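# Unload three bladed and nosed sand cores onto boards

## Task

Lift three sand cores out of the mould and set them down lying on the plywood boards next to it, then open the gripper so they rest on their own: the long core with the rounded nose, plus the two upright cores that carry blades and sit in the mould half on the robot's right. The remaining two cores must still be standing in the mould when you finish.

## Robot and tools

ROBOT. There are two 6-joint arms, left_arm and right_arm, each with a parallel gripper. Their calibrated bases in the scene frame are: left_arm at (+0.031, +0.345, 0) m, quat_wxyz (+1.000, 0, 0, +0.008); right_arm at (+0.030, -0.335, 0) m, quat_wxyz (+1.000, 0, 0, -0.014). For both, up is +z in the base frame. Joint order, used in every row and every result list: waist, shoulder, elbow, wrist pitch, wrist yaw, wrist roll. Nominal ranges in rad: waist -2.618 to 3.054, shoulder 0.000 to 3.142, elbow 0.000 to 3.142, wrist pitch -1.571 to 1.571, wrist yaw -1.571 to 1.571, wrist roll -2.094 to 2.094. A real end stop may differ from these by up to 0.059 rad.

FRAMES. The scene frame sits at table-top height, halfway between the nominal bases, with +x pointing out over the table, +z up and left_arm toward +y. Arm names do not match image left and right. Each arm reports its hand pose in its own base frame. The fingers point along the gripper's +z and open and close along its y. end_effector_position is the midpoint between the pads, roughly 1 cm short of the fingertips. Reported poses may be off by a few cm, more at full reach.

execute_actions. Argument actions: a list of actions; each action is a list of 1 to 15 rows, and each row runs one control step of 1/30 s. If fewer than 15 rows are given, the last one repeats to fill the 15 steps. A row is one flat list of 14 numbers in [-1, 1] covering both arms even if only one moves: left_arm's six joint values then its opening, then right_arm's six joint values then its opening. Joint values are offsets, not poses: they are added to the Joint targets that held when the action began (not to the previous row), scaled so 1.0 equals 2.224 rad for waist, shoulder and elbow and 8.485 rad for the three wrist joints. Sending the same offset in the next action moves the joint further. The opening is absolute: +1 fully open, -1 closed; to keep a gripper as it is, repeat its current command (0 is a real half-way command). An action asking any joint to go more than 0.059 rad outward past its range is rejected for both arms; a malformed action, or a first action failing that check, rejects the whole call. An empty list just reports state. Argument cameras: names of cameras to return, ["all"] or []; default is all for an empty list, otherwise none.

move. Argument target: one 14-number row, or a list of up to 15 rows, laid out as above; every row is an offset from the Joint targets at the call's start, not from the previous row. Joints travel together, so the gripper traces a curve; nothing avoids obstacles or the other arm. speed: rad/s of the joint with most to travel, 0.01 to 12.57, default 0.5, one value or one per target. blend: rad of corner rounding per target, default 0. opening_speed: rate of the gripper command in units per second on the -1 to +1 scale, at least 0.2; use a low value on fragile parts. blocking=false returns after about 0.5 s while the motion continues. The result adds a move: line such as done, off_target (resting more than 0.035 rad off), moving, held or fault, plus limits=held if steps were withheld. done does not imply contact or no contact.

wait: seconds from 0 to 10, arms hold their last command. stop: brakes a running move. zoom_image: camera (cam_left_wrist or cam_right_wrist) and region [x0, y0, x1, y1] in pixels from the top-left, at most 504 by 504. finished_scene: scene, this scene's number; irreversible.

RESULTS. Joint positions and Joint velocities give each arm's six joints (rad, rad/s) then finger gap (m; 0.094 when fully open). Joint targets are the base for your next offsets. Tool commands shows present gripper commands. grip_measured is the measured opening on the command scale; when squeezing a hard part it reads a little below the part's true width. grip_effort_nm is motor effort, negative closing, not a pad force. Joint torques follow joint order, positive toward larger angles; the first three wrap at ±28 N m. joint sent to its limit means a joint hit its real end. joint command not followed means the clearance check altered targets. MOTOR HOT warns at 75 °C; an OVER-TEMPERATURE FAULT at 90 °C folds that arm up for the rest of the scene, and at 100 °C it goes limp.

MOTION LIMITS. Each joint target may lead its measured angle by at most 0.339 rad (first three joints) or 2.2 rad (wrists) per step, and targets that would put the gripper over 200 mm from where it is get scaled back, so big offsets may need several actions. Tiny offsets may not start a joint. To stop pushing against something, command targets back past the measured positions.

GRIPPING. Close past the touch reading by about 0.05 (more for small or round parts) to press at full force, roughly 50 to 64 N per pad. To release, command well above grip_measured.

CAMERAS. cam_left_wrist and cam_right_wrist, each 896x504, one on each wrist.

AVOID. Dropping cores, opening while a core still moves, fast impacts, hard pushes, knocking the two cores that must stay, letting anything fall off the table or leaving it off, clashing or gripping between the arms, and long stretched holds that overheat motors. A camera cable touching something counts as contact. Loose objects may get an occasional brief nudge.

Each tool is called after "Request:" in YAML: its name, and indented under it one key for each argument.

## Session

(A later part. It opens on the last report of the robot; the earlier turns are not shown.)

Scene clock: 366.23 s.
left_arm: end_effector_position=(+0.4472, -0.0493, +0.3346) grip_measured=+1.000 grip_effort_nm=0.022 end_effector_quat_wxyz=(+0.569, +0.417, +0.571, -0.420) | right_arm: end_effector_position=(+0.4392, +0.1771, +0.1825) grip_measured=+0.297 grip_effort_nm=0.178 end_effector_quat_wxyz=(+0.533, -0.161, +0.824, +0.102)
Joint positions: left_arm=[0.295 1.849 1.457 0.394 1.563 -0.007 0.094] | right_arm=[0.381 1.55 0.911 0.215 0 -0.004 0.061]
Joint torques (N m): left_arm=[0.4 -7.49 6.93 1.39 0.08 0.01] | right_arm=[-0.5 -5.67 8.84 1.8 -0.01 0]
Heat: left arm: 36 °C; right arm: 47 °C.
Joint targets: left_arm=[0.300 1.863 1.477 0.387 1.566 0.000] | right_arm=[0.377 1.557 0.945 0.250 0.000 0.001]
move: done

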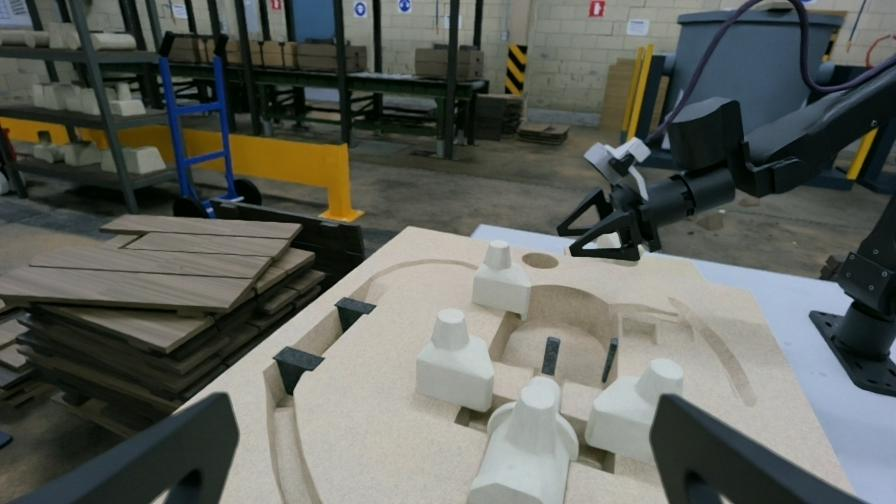

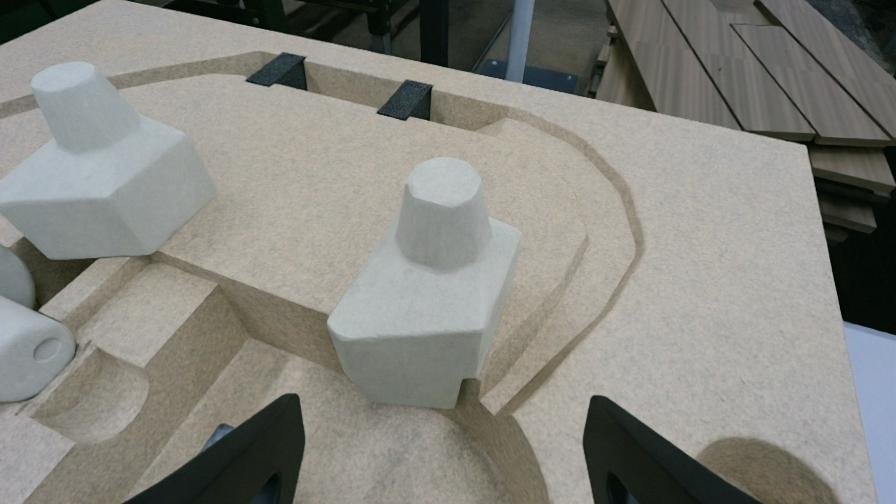

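Request:
move:
  target: [0,0,0,0,0,0,1, 0,0.179,0.1583,0.008,0,0,0.2]
  speed: 0.5
  cameras: ["all"]

Request:
zoom_image:
  camera: "cam_left_wrist"
  region: [430, 180, 610, 330]

Scene clock: 372.97 s.
left_arm: end_effector_position=(+0.4472, -0.0493, +0.3346) grip_measured=+1.000 grip_effort_nm=0.027 end_effector_quat_wxyz=(+0.569, +0.417, +0.571, -0.420) | right_arm: end_effector_position=(+0.5319, +0.2143, +0.1608) grip_measured=+0.203 grip_effort_nm=-0.129 end_effector_quat_wxyz=(+0.544, -0.159, +0.817, +0.104)
Joint positions: left_arm=[0.295 1.849 1.457 0.394 1.563 -0.007 0.094] | right_arm=[0.381 1.943 1.263 0.283 0 -0.004 0.057]
Joint torques (N m): left_arm=[0.43 -7.45 6.91 1.41 0.09 0.02] | right_arm=[-0.39 -8.42 8.79 1.83 -0.02 0]
Heat: left arm: 36 °C; right arm: 48 °C.
Joint targets: left_arm=[0.300 1.863 1.477 0.387 1.566 0.000] | right_arm=[0.377 1.954 1.298 0.318 0.000 0.001]
move: done

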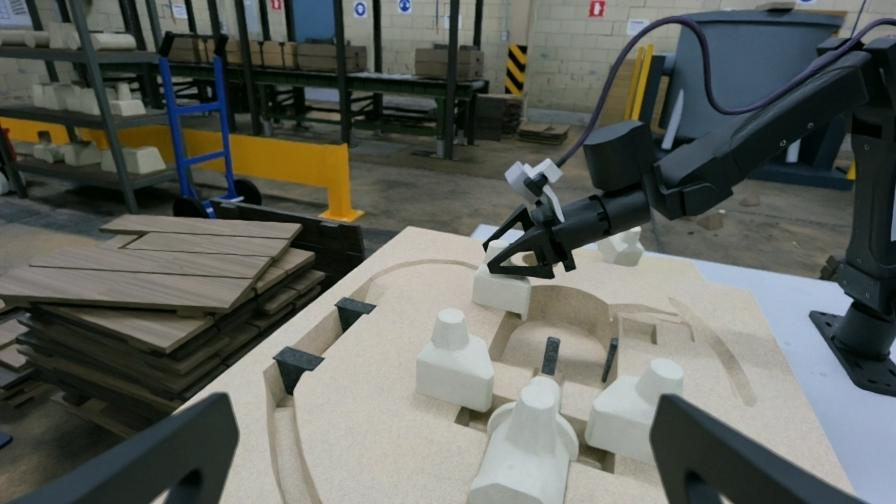

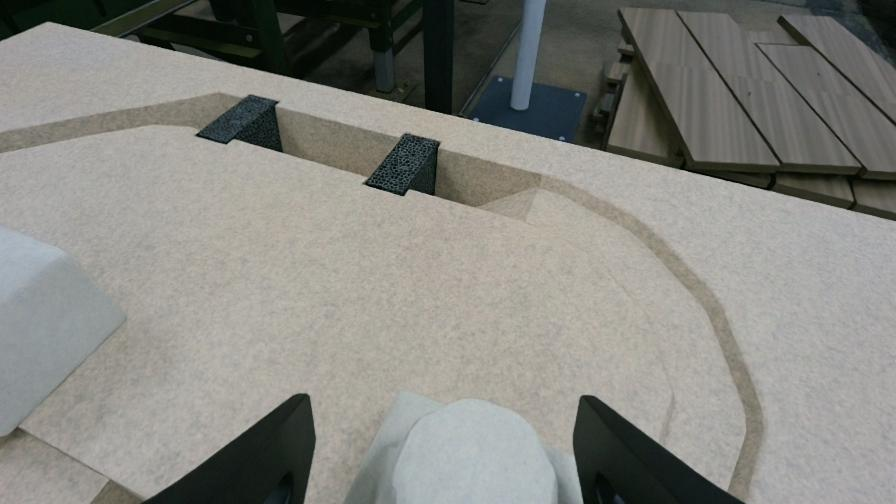

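Scaled by 2.800.

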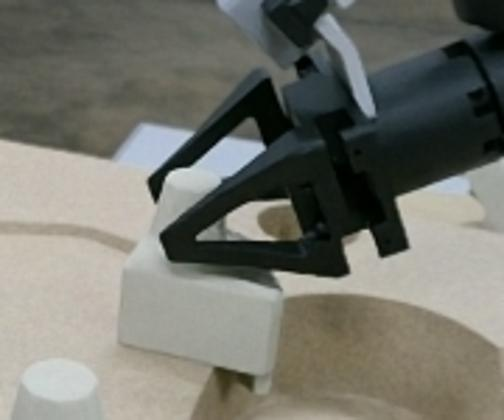

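Request:
move:
  target: [0,0,0,0,0,0,1, -0.0065,0,0,0,0,0,0.2]
  speed: 0.3

Request:
move:
  target: [0,0,0,0,0,0,1, 0,0,0,0.0,0,0,-0.55]
  speed: 0.3
  opening_speed: 0.4
  cameras: ["all"]

Scene clock: 377.60 s.
left_arm: end_effector_position=(+0.4472, -0.0493, +0.3346) grip_measured=+1.000 grip_effort_nm=0.022 end_effector_quat_wxyz=(+0.569, +0.417, +0.571, -0.420) | right_arm: end_effector_position=(+0.5348, +0.2072, +0.1610) grip_measured=+0.203 grip_effort_nm=-0.129 end_effector_quat_wxyz=(+0.545, -0.154, +0.818, +0.100)
Joint positions: left_arm=[0.295 1.849 1.457 0.394 1.563 -0.007 0.094] | right_arm=[0.368 1.943 1.263 0.283 0 -0.004 0.057]
Joint torques (N m): left_arm=[0.43 -7.41 6.98 1.4 0.09 0.02] | right_arm=[-0.4 -8.42 8.77 1.81 -0.01 0.01]
Heat: left arm: 36 °C; right arm: 49 °C.
Joint targets: left_arm=[0.300 1.863 1.477 0.387 1.566 0.000] | right_arm=[0.363 1.954 1.298 0.318 0.000 0.001]
move: done

Scene clock: 379.70 s.
left_arm: end_effector_position=(+0.4472, -0.0493, +0.3346) grip_measured=+1.000 grip_effort_nm=0.032 end_effector_quat_wxyz=(+0.569, +0.417, +0.571, -0.420) | right_arm: end_effector_position=(+0.5343, +0.2086, +0.1611) grip_measured=-0.285 grip_effort_nm=-0.999 end_effector_quat_wxyz=(+0.544, -0.156, +0.818, +0.104)
Joint positions: left_arm=[0.295 1.849 1.457 0.394 1.563 -0.007 0.094] | right_arm=[0.368 1.943 1.263 0.284 -0.008 -0.004 0.034]
Joint torques (N m): left_arm=[0.46 -7.54 6.93 1.41 0.09 0.01] | right_arm=[-0.49 -8.42 8.79 1.81 0.06 0.01]
Heat: left arm: 36 °C; right arm: 49 °C.
Joint targets: left_arm=[0.300 1.863 1.477 0.387 1.566 0.000] | right_arm=[0.363 1.954 1.298 0.318 0.000 0.001]
move: done

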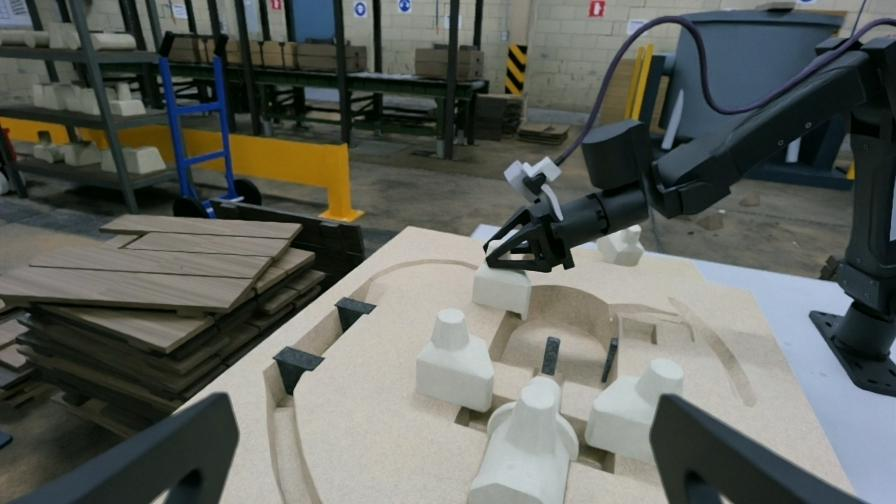

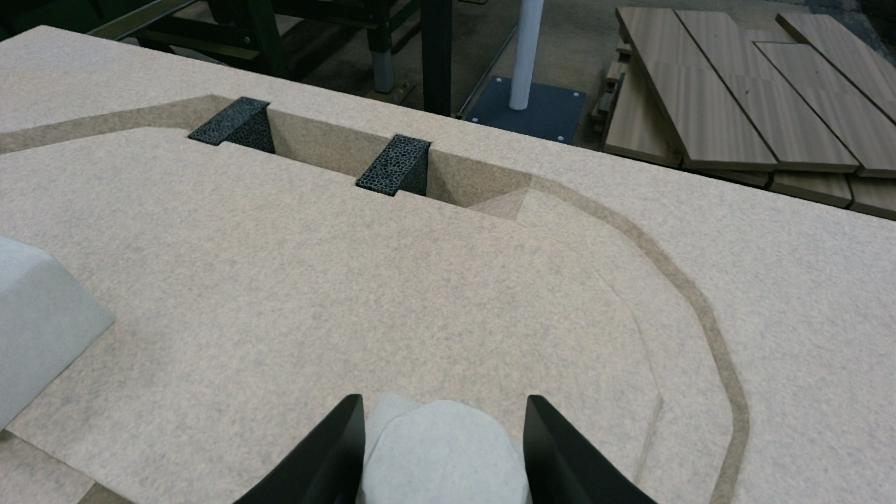

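Request:
move:
  target:
    - [0,0,0,0,0,0,1, 0,-0.0468,0.0661,-0.0165,0,0,-0.55]
    - [0,0,0,0,0,0,1, 0,-0.058,0.1421,-0.0391,0,0,-0.55]
  speed: 0.25
  blend: [0.05, 0]
  cameras: ["all"]

Request:
zoom_image:
  camera: "cam_left_wrist"
  region: [430, 100, 610, 250]

Scene clock: 387.47 s.
left_arm: end_effector_position=(+0.4472, -0.0493, +0.3346) grip_measured=+1.000 grip_effort_nm=0.037 end_effector_quat_wxyz=(+0.569, +0.417, +0.571, -0.420) | right_arm: end_effector_position=(+0.5423, +0.2107, +0.2494) grip_measured=-0.285 grip_effort_nm=-1.004 end_effector_quat_wxyz=(+0.540, -0.155, +0.821, +0.101)
Joint positions: left_arm=[0.295 1.849 1.457 0.394 1.563 -0.007 0.094] | right_arm=[0.368 1.888 1.561 -0.08 -0.003 -0.004 0.034]
Joint torques (N m): left_arm=[0.35 -7.39 6.86 1.39 0.08 0.02] | right_arm=[-0.46 -14.41 10.69 2.11 0.02 0.01]
Heat: left arm: 36 °C; right arm: 50 °C.
Joint targets: left_arm=[0.300 1.863 1.477 0.387 1.566 0.000] | right_arm=[0.363 1.826 1.614 -0.014 0.000 0.001]
move: off_target (right_arm); right_arm: the wrist pitch is farthest, 0.066 rad from its target

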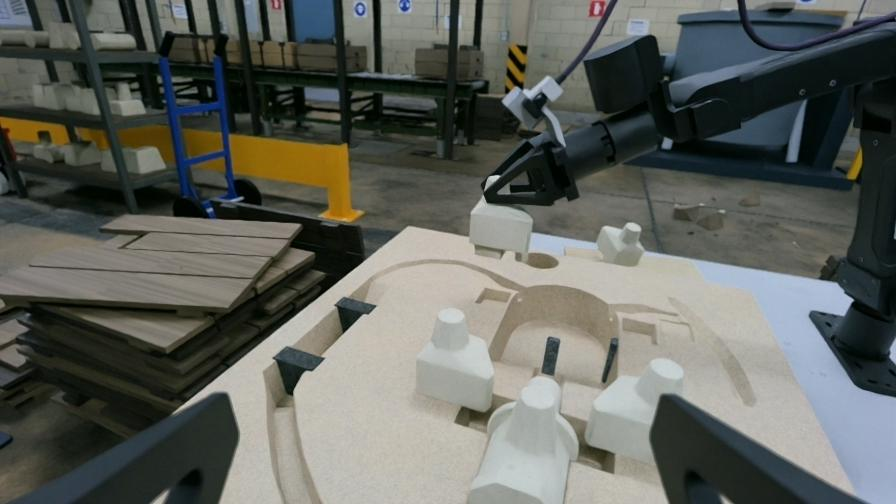

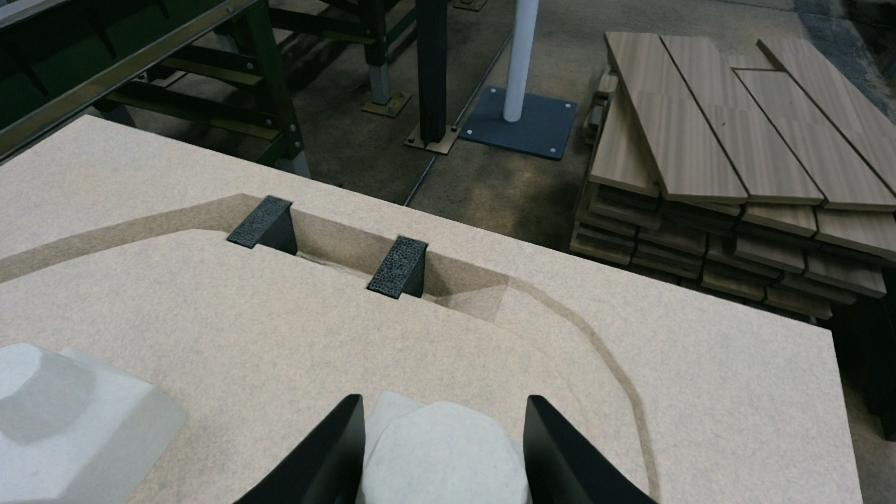

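Scaled by 2.800.

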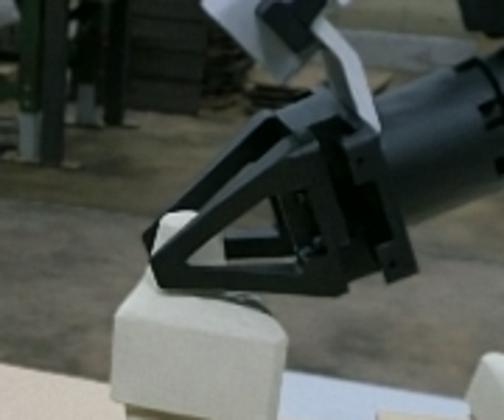

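Request:
move:
  target:
    - [0,0,0,0,0,0,1, -0.0958,-0.3049,-0.2891,-0.0058,0,0,-0.55]
    - [0,0,0,0,0,0,1, -0.3341,-0.4433,-0.366,-0.062,0,0,-0.55]
  speed: 0.6
  blend: [0.15, 0]
  cameras: ["all"]

Request:
zoom_image:
  camera: "cam_left_wrist"
  region: [560, 130, 800, 290]

Scene clock: 398.97 s.
left_arm: end_effector_position=(+0.4472, -0.0493, +0.3346) grip_measured=+1.000 grip_effort_nm=0.027 end_effector_quat_wxyz=(+0.569, +0.417, +0.571, -0.420) | right_arm: end_effector_position=(+0.2732, -0.1077, +0.2101) grip_measured=-0.285 grip_effort_nm=-1.004 end_effector_quat_wxyz=(+0.433, +0.167, +0.882, -0.086)
Joint positions: left_arm=[0.295 1.849 1.457 0.394 1.563 -0.007 0.094] | right_arm=[-0.375 0.863 0.793 -0.588 0.006 -0.004 0.034]
Joint torques (N m): left_arm=[0.44 -7.5 6.9 1.42 0.08 0.05] | right_arm=[-0.46 -2.96 6.69 1.79 -0.06 0.01]
Heat: left arm: 36 °C; right arm: 50 °C.
Joint targets: left_arm=[0.300 1.863 1.477 0.387 1.566 0.000] | right_arm=[-0.380 0.839 0.799 -0.540 0.000 0.001]
move: off_target (right_arm); right_arm: the wrist pitch is farthest, 0.048 rad from its target

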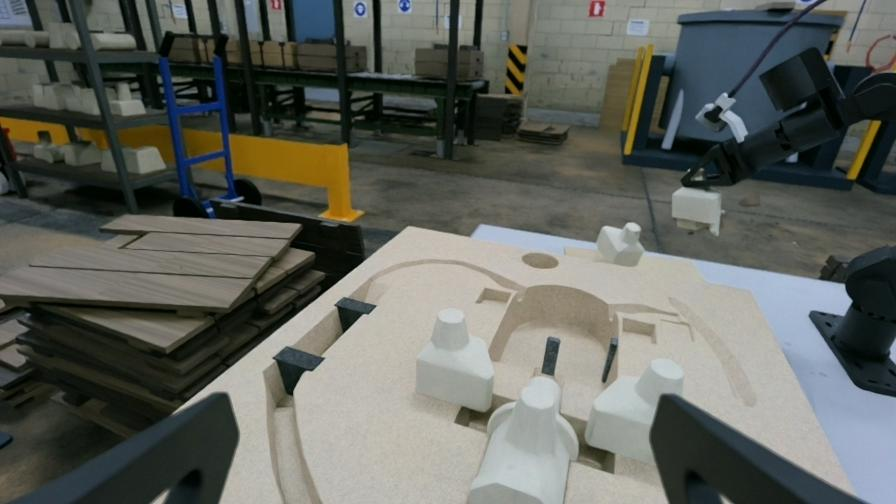

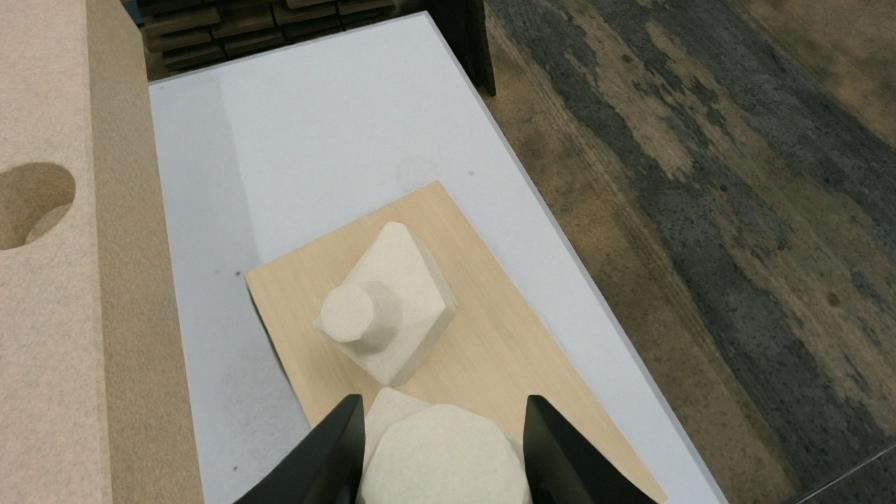

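Scaled by 2.100.

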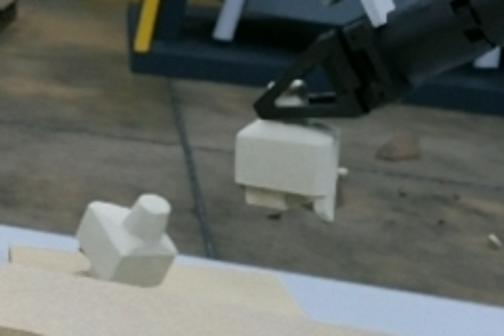

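Request:
move:
  target: [0,0,0,0,0,0,1, 0,0,-0.1434,0.0412,0,0,-0.55]
  speed: 0.3
  cameras: ["all"]

Request:
zoom_image:
  camera: "cam_left_wrist"
  region: [560, 130, 800, 290]

Scene clock: 408.20 s.
left_arm: end_effector_position=(+0.4472, -0.0493, +0.3346) grip_measured=+1.000 grip_effort_nm=0.027 end_effector_quat_wxyz=(+0.569, +0.417, +0.571, -0.420) | right_arm: end_effector_position=(+0.2731, -0.1076, +0.1287) grip_measured=-0.285 grip_effort_nm=-1.004 end_effector_quat_wxyz=(+0.430, +0.167, +0.883, -0.085)
Joint positions: left_arm=[0.295 1.849 1.457 0.394 1.563 -0.007 0.094] | right_arm=[-0.375 0.862 0.473 -0.273 0.006 -0.004 0.034]
Joint torques (N m): left_arm=[0.38 -7.49 6.89 1.39 0.09 -0.01] | right_arm=[-0.43 -2.92 6.87 2.12 -0.06 0.02]
Heat: left arm: 36 °C; right arm: 51 °C.
Joint targets: left_arm=[0.300 1.863 1.477 0.387 1.566 0.000] | right_arm=[-0.380 0.840 0.481 -0.191 0.000 0.001]
move: off_target (right_arm); right_arm: the wrist pitch is farthest, 0.083 rad from its target

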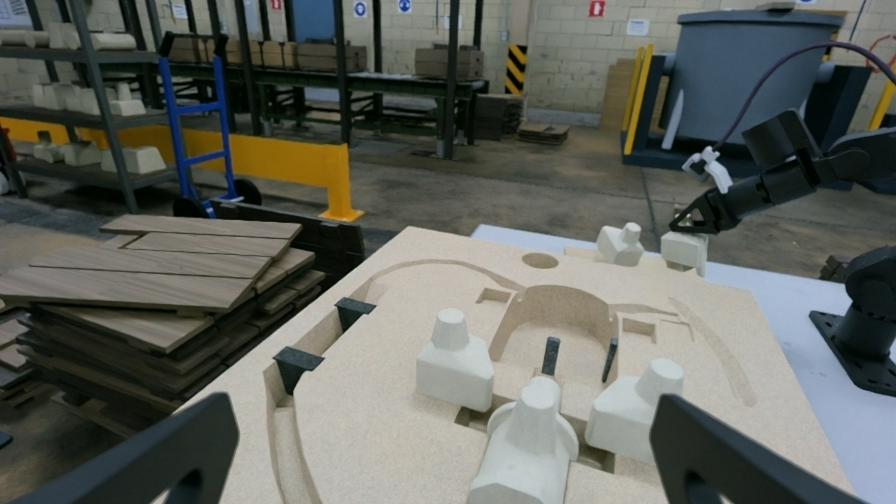

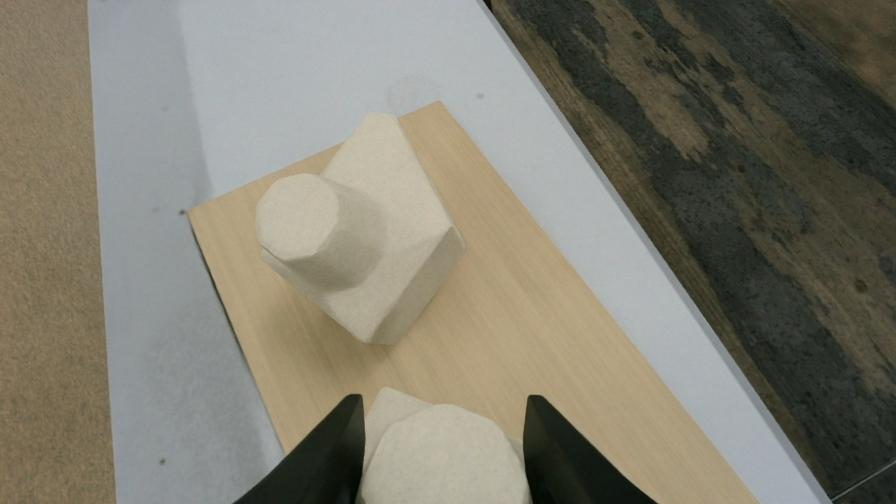

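Scaled by 2.100.

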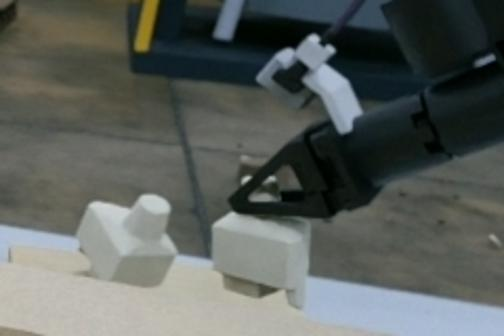

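Request:
move:
  target: [0,0,0,0,0,0,1, 0,0.0045,-0.0414,0.0137,0,0,-0.55]
  speed: 0.1
  cameras: ["all"]

Request:
zoom_image:
  camera: "cam_left_wrist"
  region: [560, 130, 800, 290]

Scene clock: 412.97 s.
left_arm: end_effector_position=(+0.4472, -0.0493, +0.3346) grip_measured=+1.000 grip_effort_nm=0.027 end_effector_quat_wxyz=(+0.569, +0.417, +0.571, -0.420) | right_arm: end_effector_position=(+0.2723, -0.1073, +0.1112) grip_measured=-0.285 grip_effort_nm=-1.004 end_effector_quat_wxyz=(+0.441, +0.166, +0.878, -0.087)
Joint positions: left_arm=[0.295 1.849 1.457 0.394 1.563 -0.007 0.094] | right_arm=[-0.375 0.862 0.383 -0.16 0.006 -0.004 0.034]
Joint torques (N m): left_arm=[0.42 -7.47 6.9 1.39 0.07 0.01] | right_arm=[-0.44 -2.02 6.64 2.13 -0.07 0]
Heat: left arm: 36 °C; right arm: 51 °C.
Joint targets: left_arm=[0.300 1.863 1.477 0.387 1.566 0.000] | right_arm=[-0.380 0.850 0.388 -0.074 0.000 0.001]
move: off_target (right_arm); right_arm: the wrist pitch is farthest, 0.085 rad from its target

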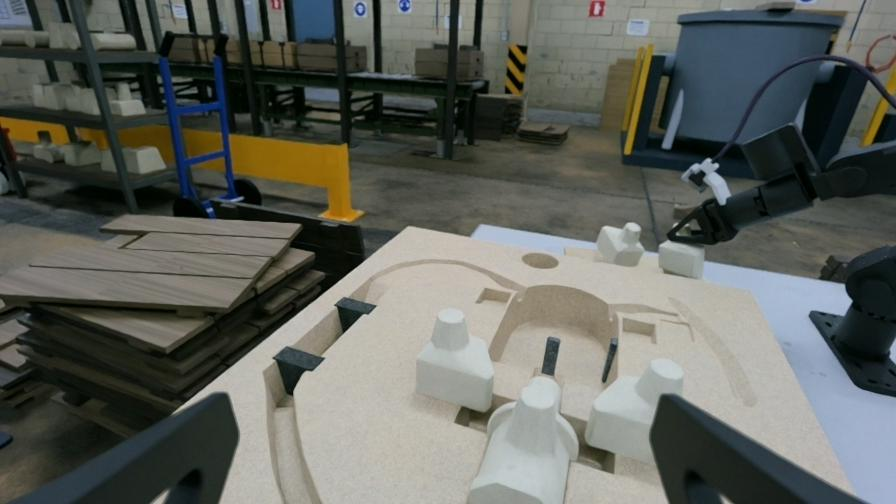

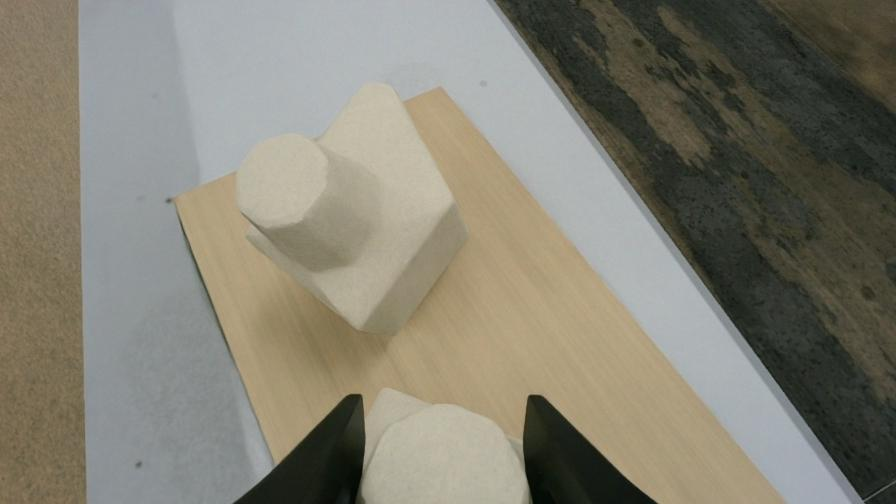

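Scaled by 2.100.

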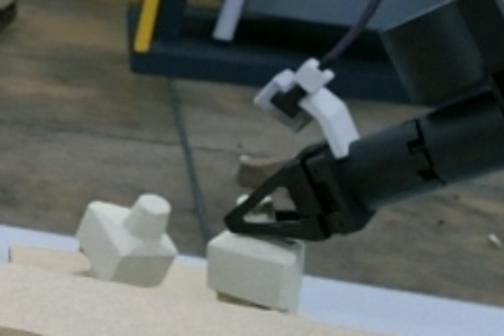

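Request:
move:
  target: [0,0,0,0,0,0,1, 0,0.0045,-0.018,0.004,0,0,-0.55]
  speed: 0.08
  cameras: ["all"]

Request:
zoom_image:
  camera: "cam_left_wrist"
  region: [640, 200, 760, 290]

Scene clock: 416.53 s.
left_arm: end_effector_position=(+0.4472, -0.0493, +0.3346) grip_measured=+1.000 grip_effort_nm=0.027 end_effector_quat_wxyz=(+0.569, +0.417, +0.571, -0.420) | right_arm: end_effector_position=(+0.2699, -0.1064, +0.1017) grip_measured=-0.285 grip_effort_nm=-1.004 end_effector_quat_wxyz=(+0.440, +0.166, +0.878, -0.087)
Joint positions: left_arm=[0.295 1.849 1.457 0.394 1.563 -0.007 0.094] | right_arm=[-0.375 0.862 0.345 -0.124 0.006 -0.004 0.034]
Joint torques (N m): left_arm=[0.43 -7.47 7.02 1.39 0.08 0.02] | right_arm=[-0.46 -1.14 6.31 2.12 -0.07 0.01]
Heat: left arm: 36 °C; right arm: 52 °C.
Joint targets: left_arm=[0.300 1.863 1.477 0.387 1.566 0.000] | right_arm=[-0.380 0.860 0.348 -0.040 0.000 0.001]
move: off_target (right_arm); right_arm: the wrist pitch is farthest, 0.084 rad from its target

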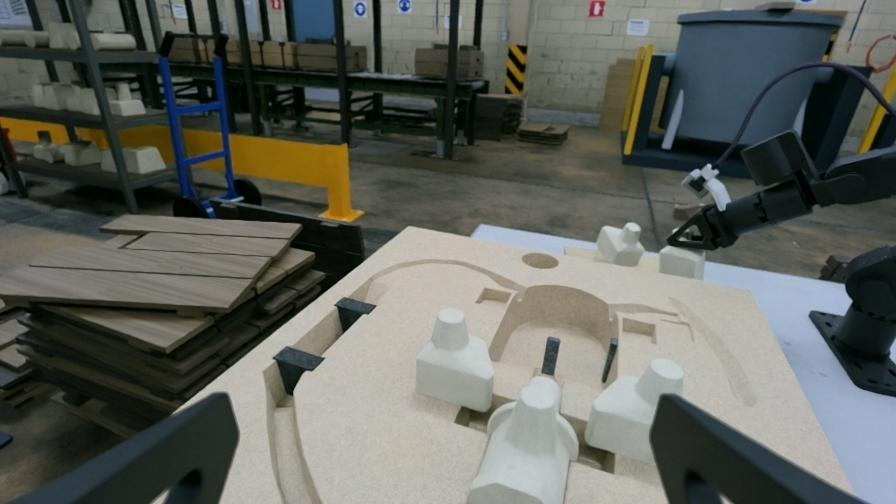

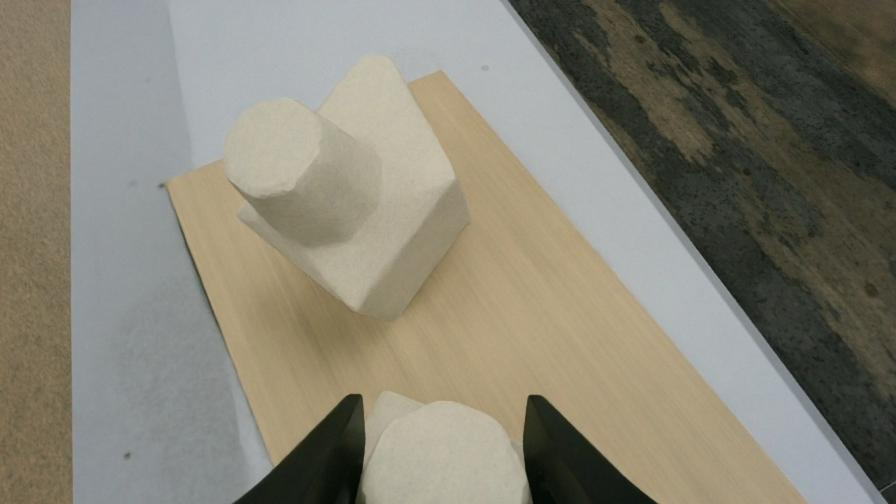

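Scaled by 4.200.

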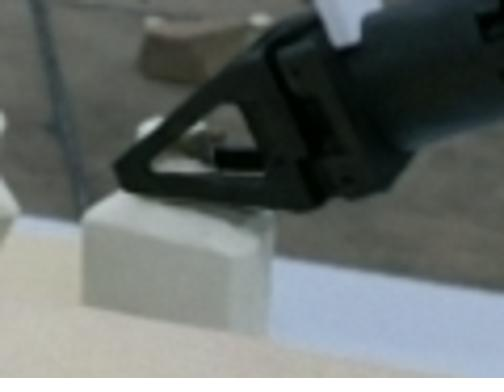

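Request:
move:
  target: [0,0,0,0,0,0,1, 0,0.0045,-0.0135,0.003,0,0,-0.55]
  speed: 0.08
  cameras: ["all"]

Request:
zoom_image:
  camera: "cam_left_wrist"
  region: [640, 200, 760, 290]

Scene clock: 420.83 s.
left_arm: end_effector_position=(+0.4472, -0.0493, +0.3346) grip_measured=+1.000 grip_effort_nm=0.032 end_effector_quat_wxyz=(+0.569, +0.417, +0.571, -0.420) | right_arm: end_effector_position=(+0.2719, -0.1072, +0.0997) grip_measured=-0.286 grip_effort_nm=-1.004 end_effector_quat_wxyz=(+0.449, +0.166, +0.874, -0.089)
Joint positions: left_arm=[0.295 1.849 1.457 0.394 1.563 -0.007 0.094] | right_arm=[-0.375 0.869 0.323 -0.075 0.006 -0.004 0.034]
Joint torques (N m): left_arm=[0.4 -7.46 6.87 1.42 0.11 0.03] | right_arm=[-0.44 -0.99 5.87 1.94 -0.07 0.01]
Heat: left arm: 36 °C; right arm: 52 °C.
Joint targets: left_arm=[0.300 1.863 1.477 0.387 1.566 0.000] | right_arm=[-0.380 0.869 0.319 -0.015 0.000 0.001]
move: off_target (right_arm); right_arm: the wrist pitch is farthest, 0.060 rad from its target

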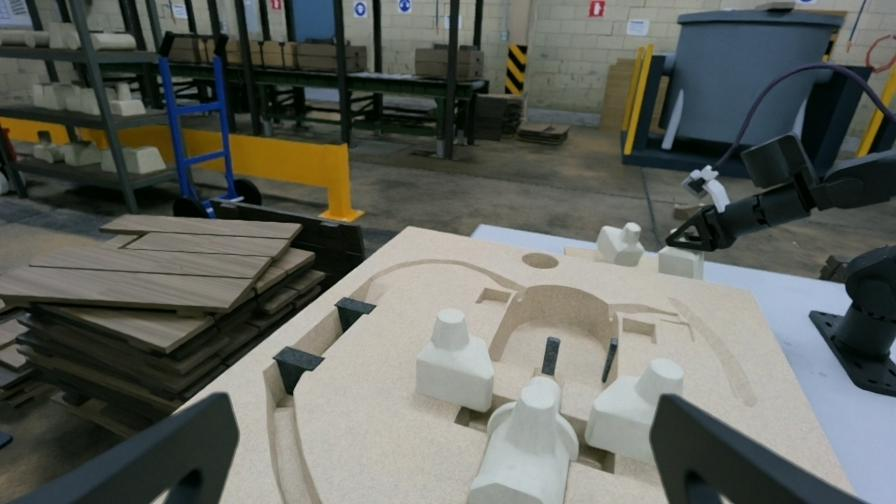

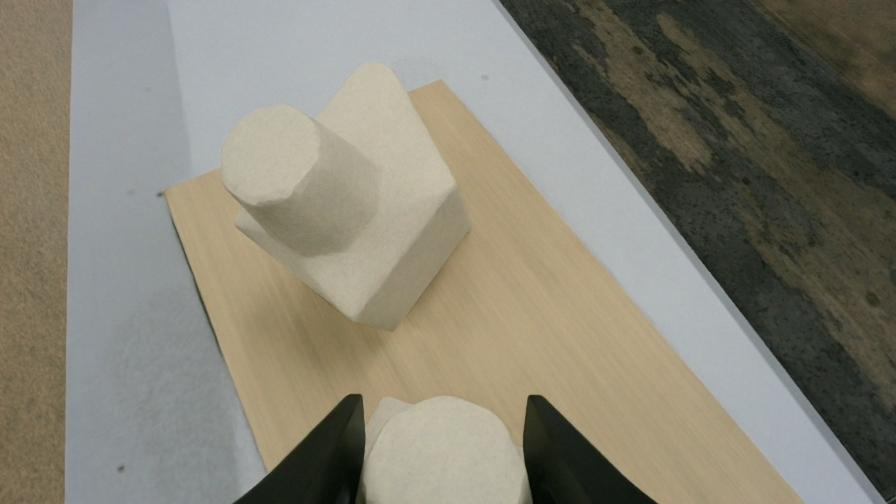

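Scaled by 4.200.

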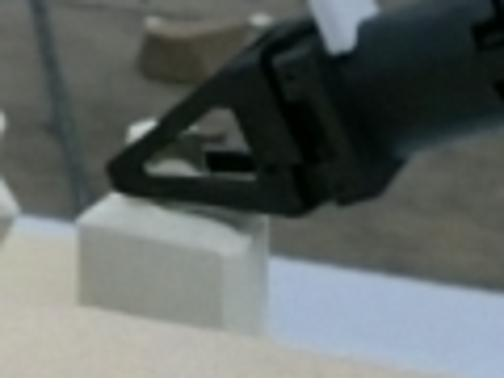

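Request:
move:
  target: [0,0,0,0,0,0,1, 0,0,0,0.0,0,0,-0.15]
  speed: 0.08
  opening_speed: 0.25
  cameras: ["all"]

Request:
zoom_image:
  camera: "cam_left_wrist"
  region: [640, 200, 760, 290]

Scene clock: 425.40 s.
left_arm: end_effector_position=(+0.4472, -0.0493, +0.3346) grip_measured=+1.000 grip_effort_nm=0.022 end_effector_quat_wxyz=(+0.569, +0.417, +0.571, -0.420) | right_arm: end_effector_position=(+0.2751, -0.1085, +0.1046) grip_measured=-0.153 grip_effort_nm=0.173 end_effector_quat_wxyz=(+0.459, +0.165, +0.868, -0.091)
Joint positions: left_arm=[0.295 1.849 1.457 0.394 1.563 -0.007 0.094] | right_arm=[-0.375 0.869 0.323 -0.05 0.006 -0.004 0.04]
Joint torques (N m): left_arm=[0.4 -7.49 6.87 1.41 0.09 0.04] | right_arm=[-0.44 -1.05 5.85 1.71 -0.07 0.01]
Heat: left arm: 36 °C; right arm: 52 °C.
Joint targets: left_arm=[0.300 1.863 1.477 0.387 1.566 0.000] | right_arm=[-0.380 0.869 0.318 -0.015 0.000 0.001]
move: done

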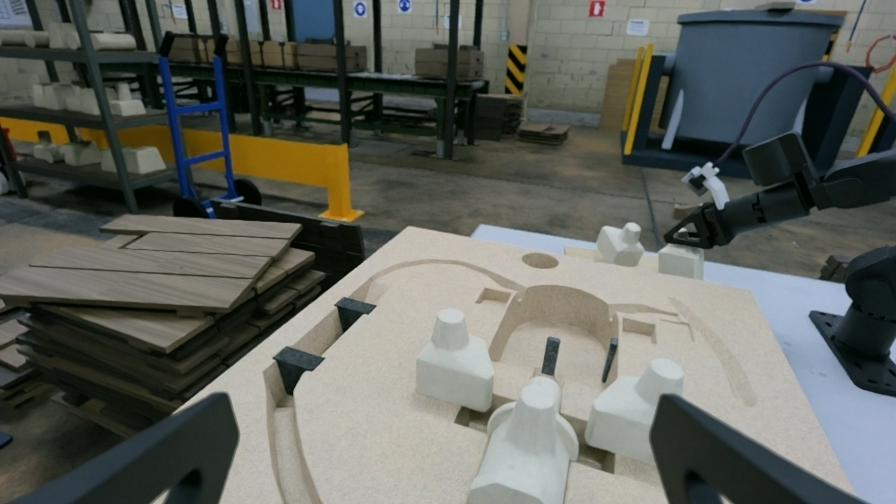

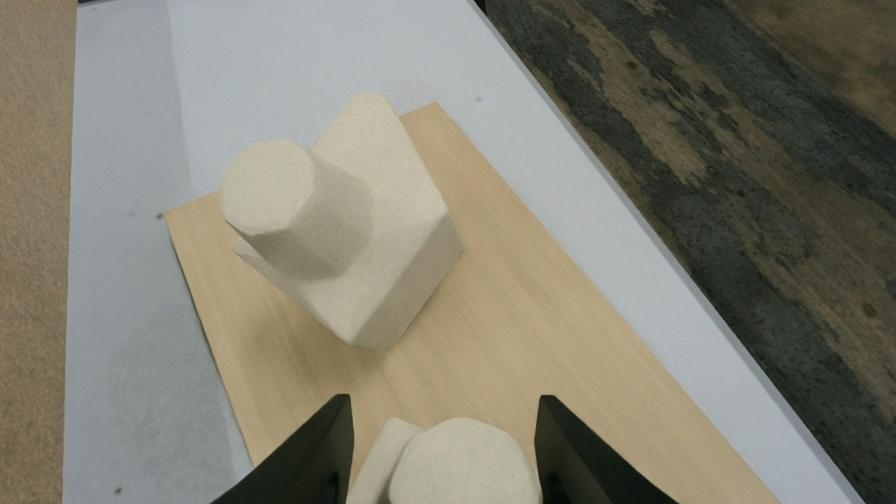

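Scaled by 4.200.

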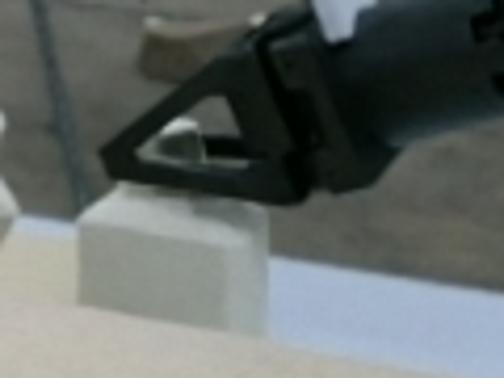

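Request:
move:
  target:
    - [0,0,0,0,0,0,1, 0,0,0,0.0,0,0,0.2]
    - [0,0,0,0,0,0,1, 0,-0.02,0.17,-0.042,0,0,0.2]
  speed: 0.4
  opening_speed: 0.5
  cameras: ["all"]

Scene clock: 432.77 s.
left_arm: end_effector_position=(+0.4472, -0.0493, +0.3346) grip_measured=+1.000 grip_effort_nm=0.032 end_effector_quat_wxyz=(+0.569, +0.417, +0.571, -0.420) | right_arm: end_effector_position=(+0.2871, -0.1132, +0.2071) grip_measured=+0.197 grip_effort_nm=0.178 end_effector_quat_wxyz=(+0.487, +0.162, +0.853, -0.096)
Joint positions: left_arm=[0.295 1.849 1.457 0.394 1.563 -0.007 0.094] | right_arm=[-0.375 0.835 0.67 -0.366 0.006 -0.004 0.056]
Joint torques (N m): left_arm=[0.47 -7.42 6.95 1.42 0.08 0.01] | right_arm=[-0.44 -1.84 8.51 1.37 -0.06 0.01]
Heat: left arm: 36 °C; right arm: 51 °C.
Joint targets: left_arm=[0.300 1.863 1.477 0.387 1.566 0.000] | right_arm=[-0.380 0.825 0.697 -0.371 0.000 0.001]
move: done

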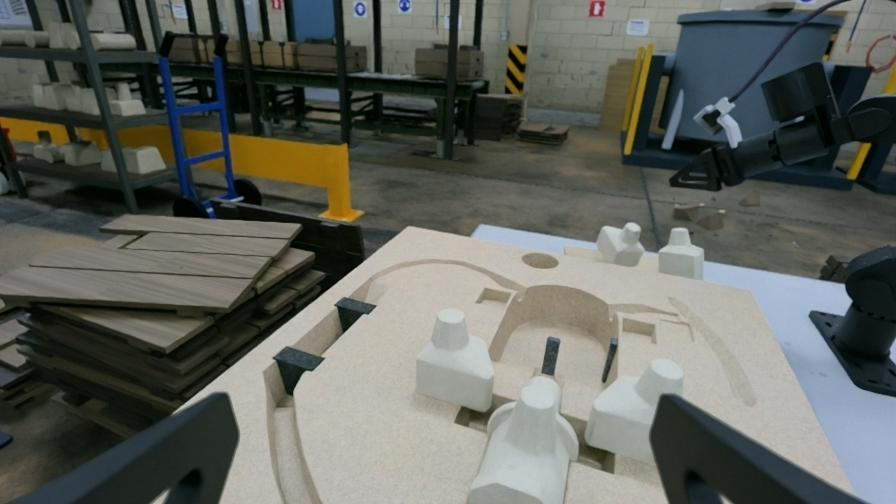

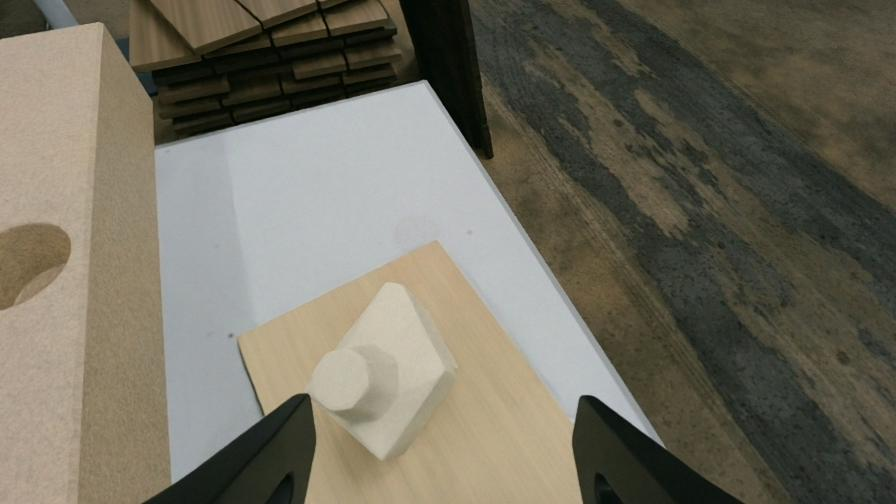

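Request:
move:
  target: [-0.3714,-0.2657,-0.3404,-0.022,-0.1846,0,0.35, 0.0364,0.4667,0.1102,0.1523,-0.185,0,0.2]
  speed: 0.9
  cameras: ["all"]

Scene clock: 449.23 s.
left_arm: end_effector_position=(+0.3629, -0.2085, +0.1979) grip_measured=+0.352 grip_effort_nm=-0.071 end_effector_quat_wxyz=(+0.540, +0.213, +0.801, -0.150) | right_arm: end_effector_position=(+0.3961, +0.0629, +0.2074) grip_measured=+0.197 grip_effort_nm=0.173 end_effector_quat_wxyz=(+0.563, -0.404, +0.580, +0.427)
Joint positions: left_arm=[-0.52 1.301 0.728 0.191 0.01 -0.007 0.064] | right_arm=[-0.306 1.854 0.916 0.902 -1.564 0.004 0.056]
Joint torques (N m): left_arm=[-0.42 -6.22 4.94 2.27 -0.09 0.04] | right_arm=[0.53 -6.72 6.84 1.13 -0.13 -0.09]
Heat: left arm: 37 °C; right arm: 49 °C.
Joint targets: left_arm=[-0.526 1.272 0.720 0.200 0.000 0.000] | right_arm=[-0.299 1.863 0.942 0.921 -1.570 0.001]
move: done

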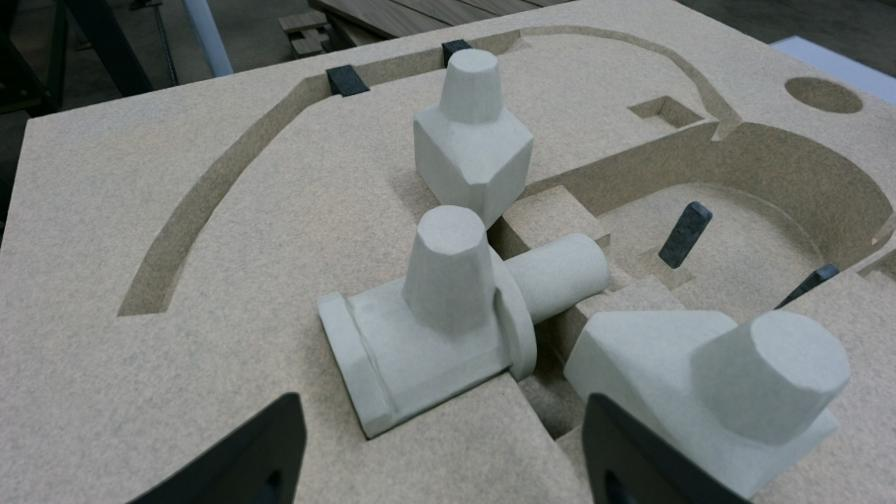

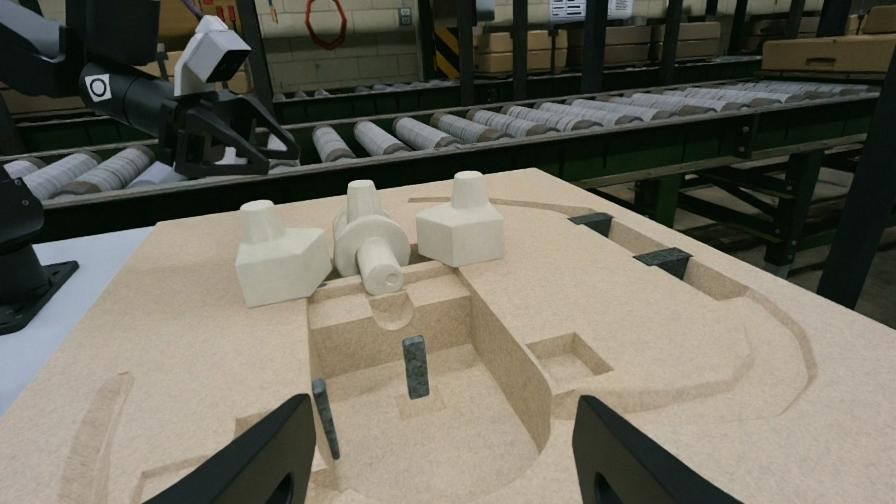

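Request:
move:
  target: [-0.0015,0.1969,0.1259,0.02,0,0,0.35, 0,0,0,0,0,0,0.2]
  speed: 0.5
  cameras: ["all"]

Request:
zoom_image:
  camera: "cam_right_wrist"
  region: [220, 100, 520, 320]

Scene clock: 473.60 s.
left_arm: end_effector_position=(+0.4397, -0.2517, +0.1690) grip_measured=+0.352 grip_effort_nm=-0.081 end_effector_quat_wxyz=(+0.538, +0.212, +0.802, -0.148) | right_arm: end_effector_position=(+0.3960, +0.0630, +0.2075) grip_measured=+0.197 grip_effort_nm=0.168 end_effector_quat_wxyz=(+0.563, -0.405, +0.580, +0.427)
Joint positions: left_arm=[-0.52 1.698 0.971 0.341 0.007 -0.007 0.064] | right_arm=[-0.306 1.854 0.916 0.903 -1.564 0.004 0.056]
Joint torques (N m): left_arm=[-0.69 -6.34 7.79 2.47 -0.06 0.02] | right_arm=[0.55 -6.74 6.87 1.12 -0.09 -0.09]
Heat: left arm: 37 °C; right arm: 46 °C.
Joint targets: left_arm=[-0.529 1.710 1.000 0.370 0.000 0.000] | right_arm=[-0.299 1.863 0.942 0.921 -1.570 0.001]
move: done

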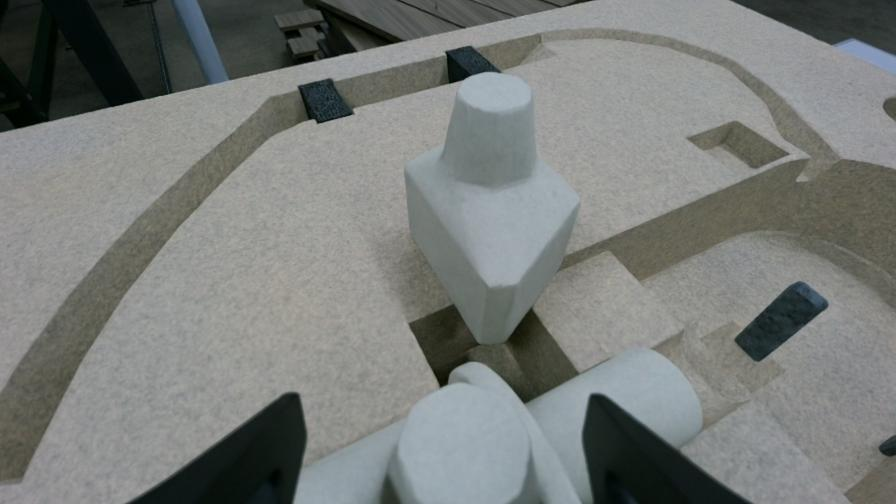

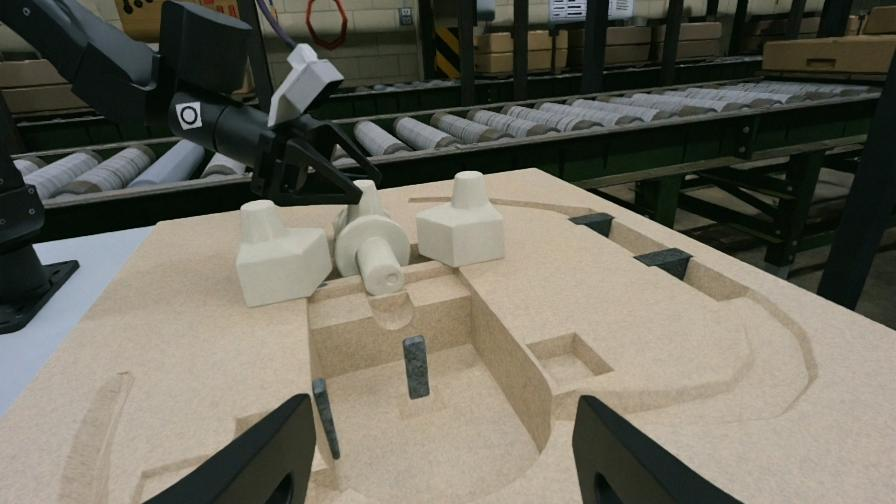

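Scaled by 1.680.

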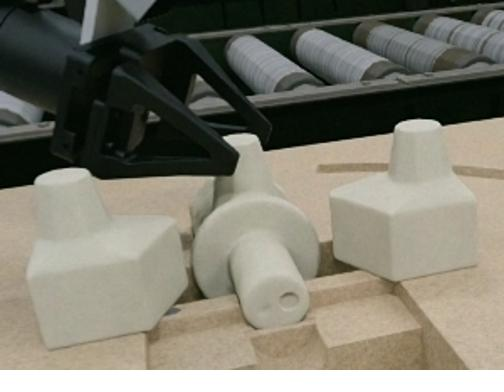

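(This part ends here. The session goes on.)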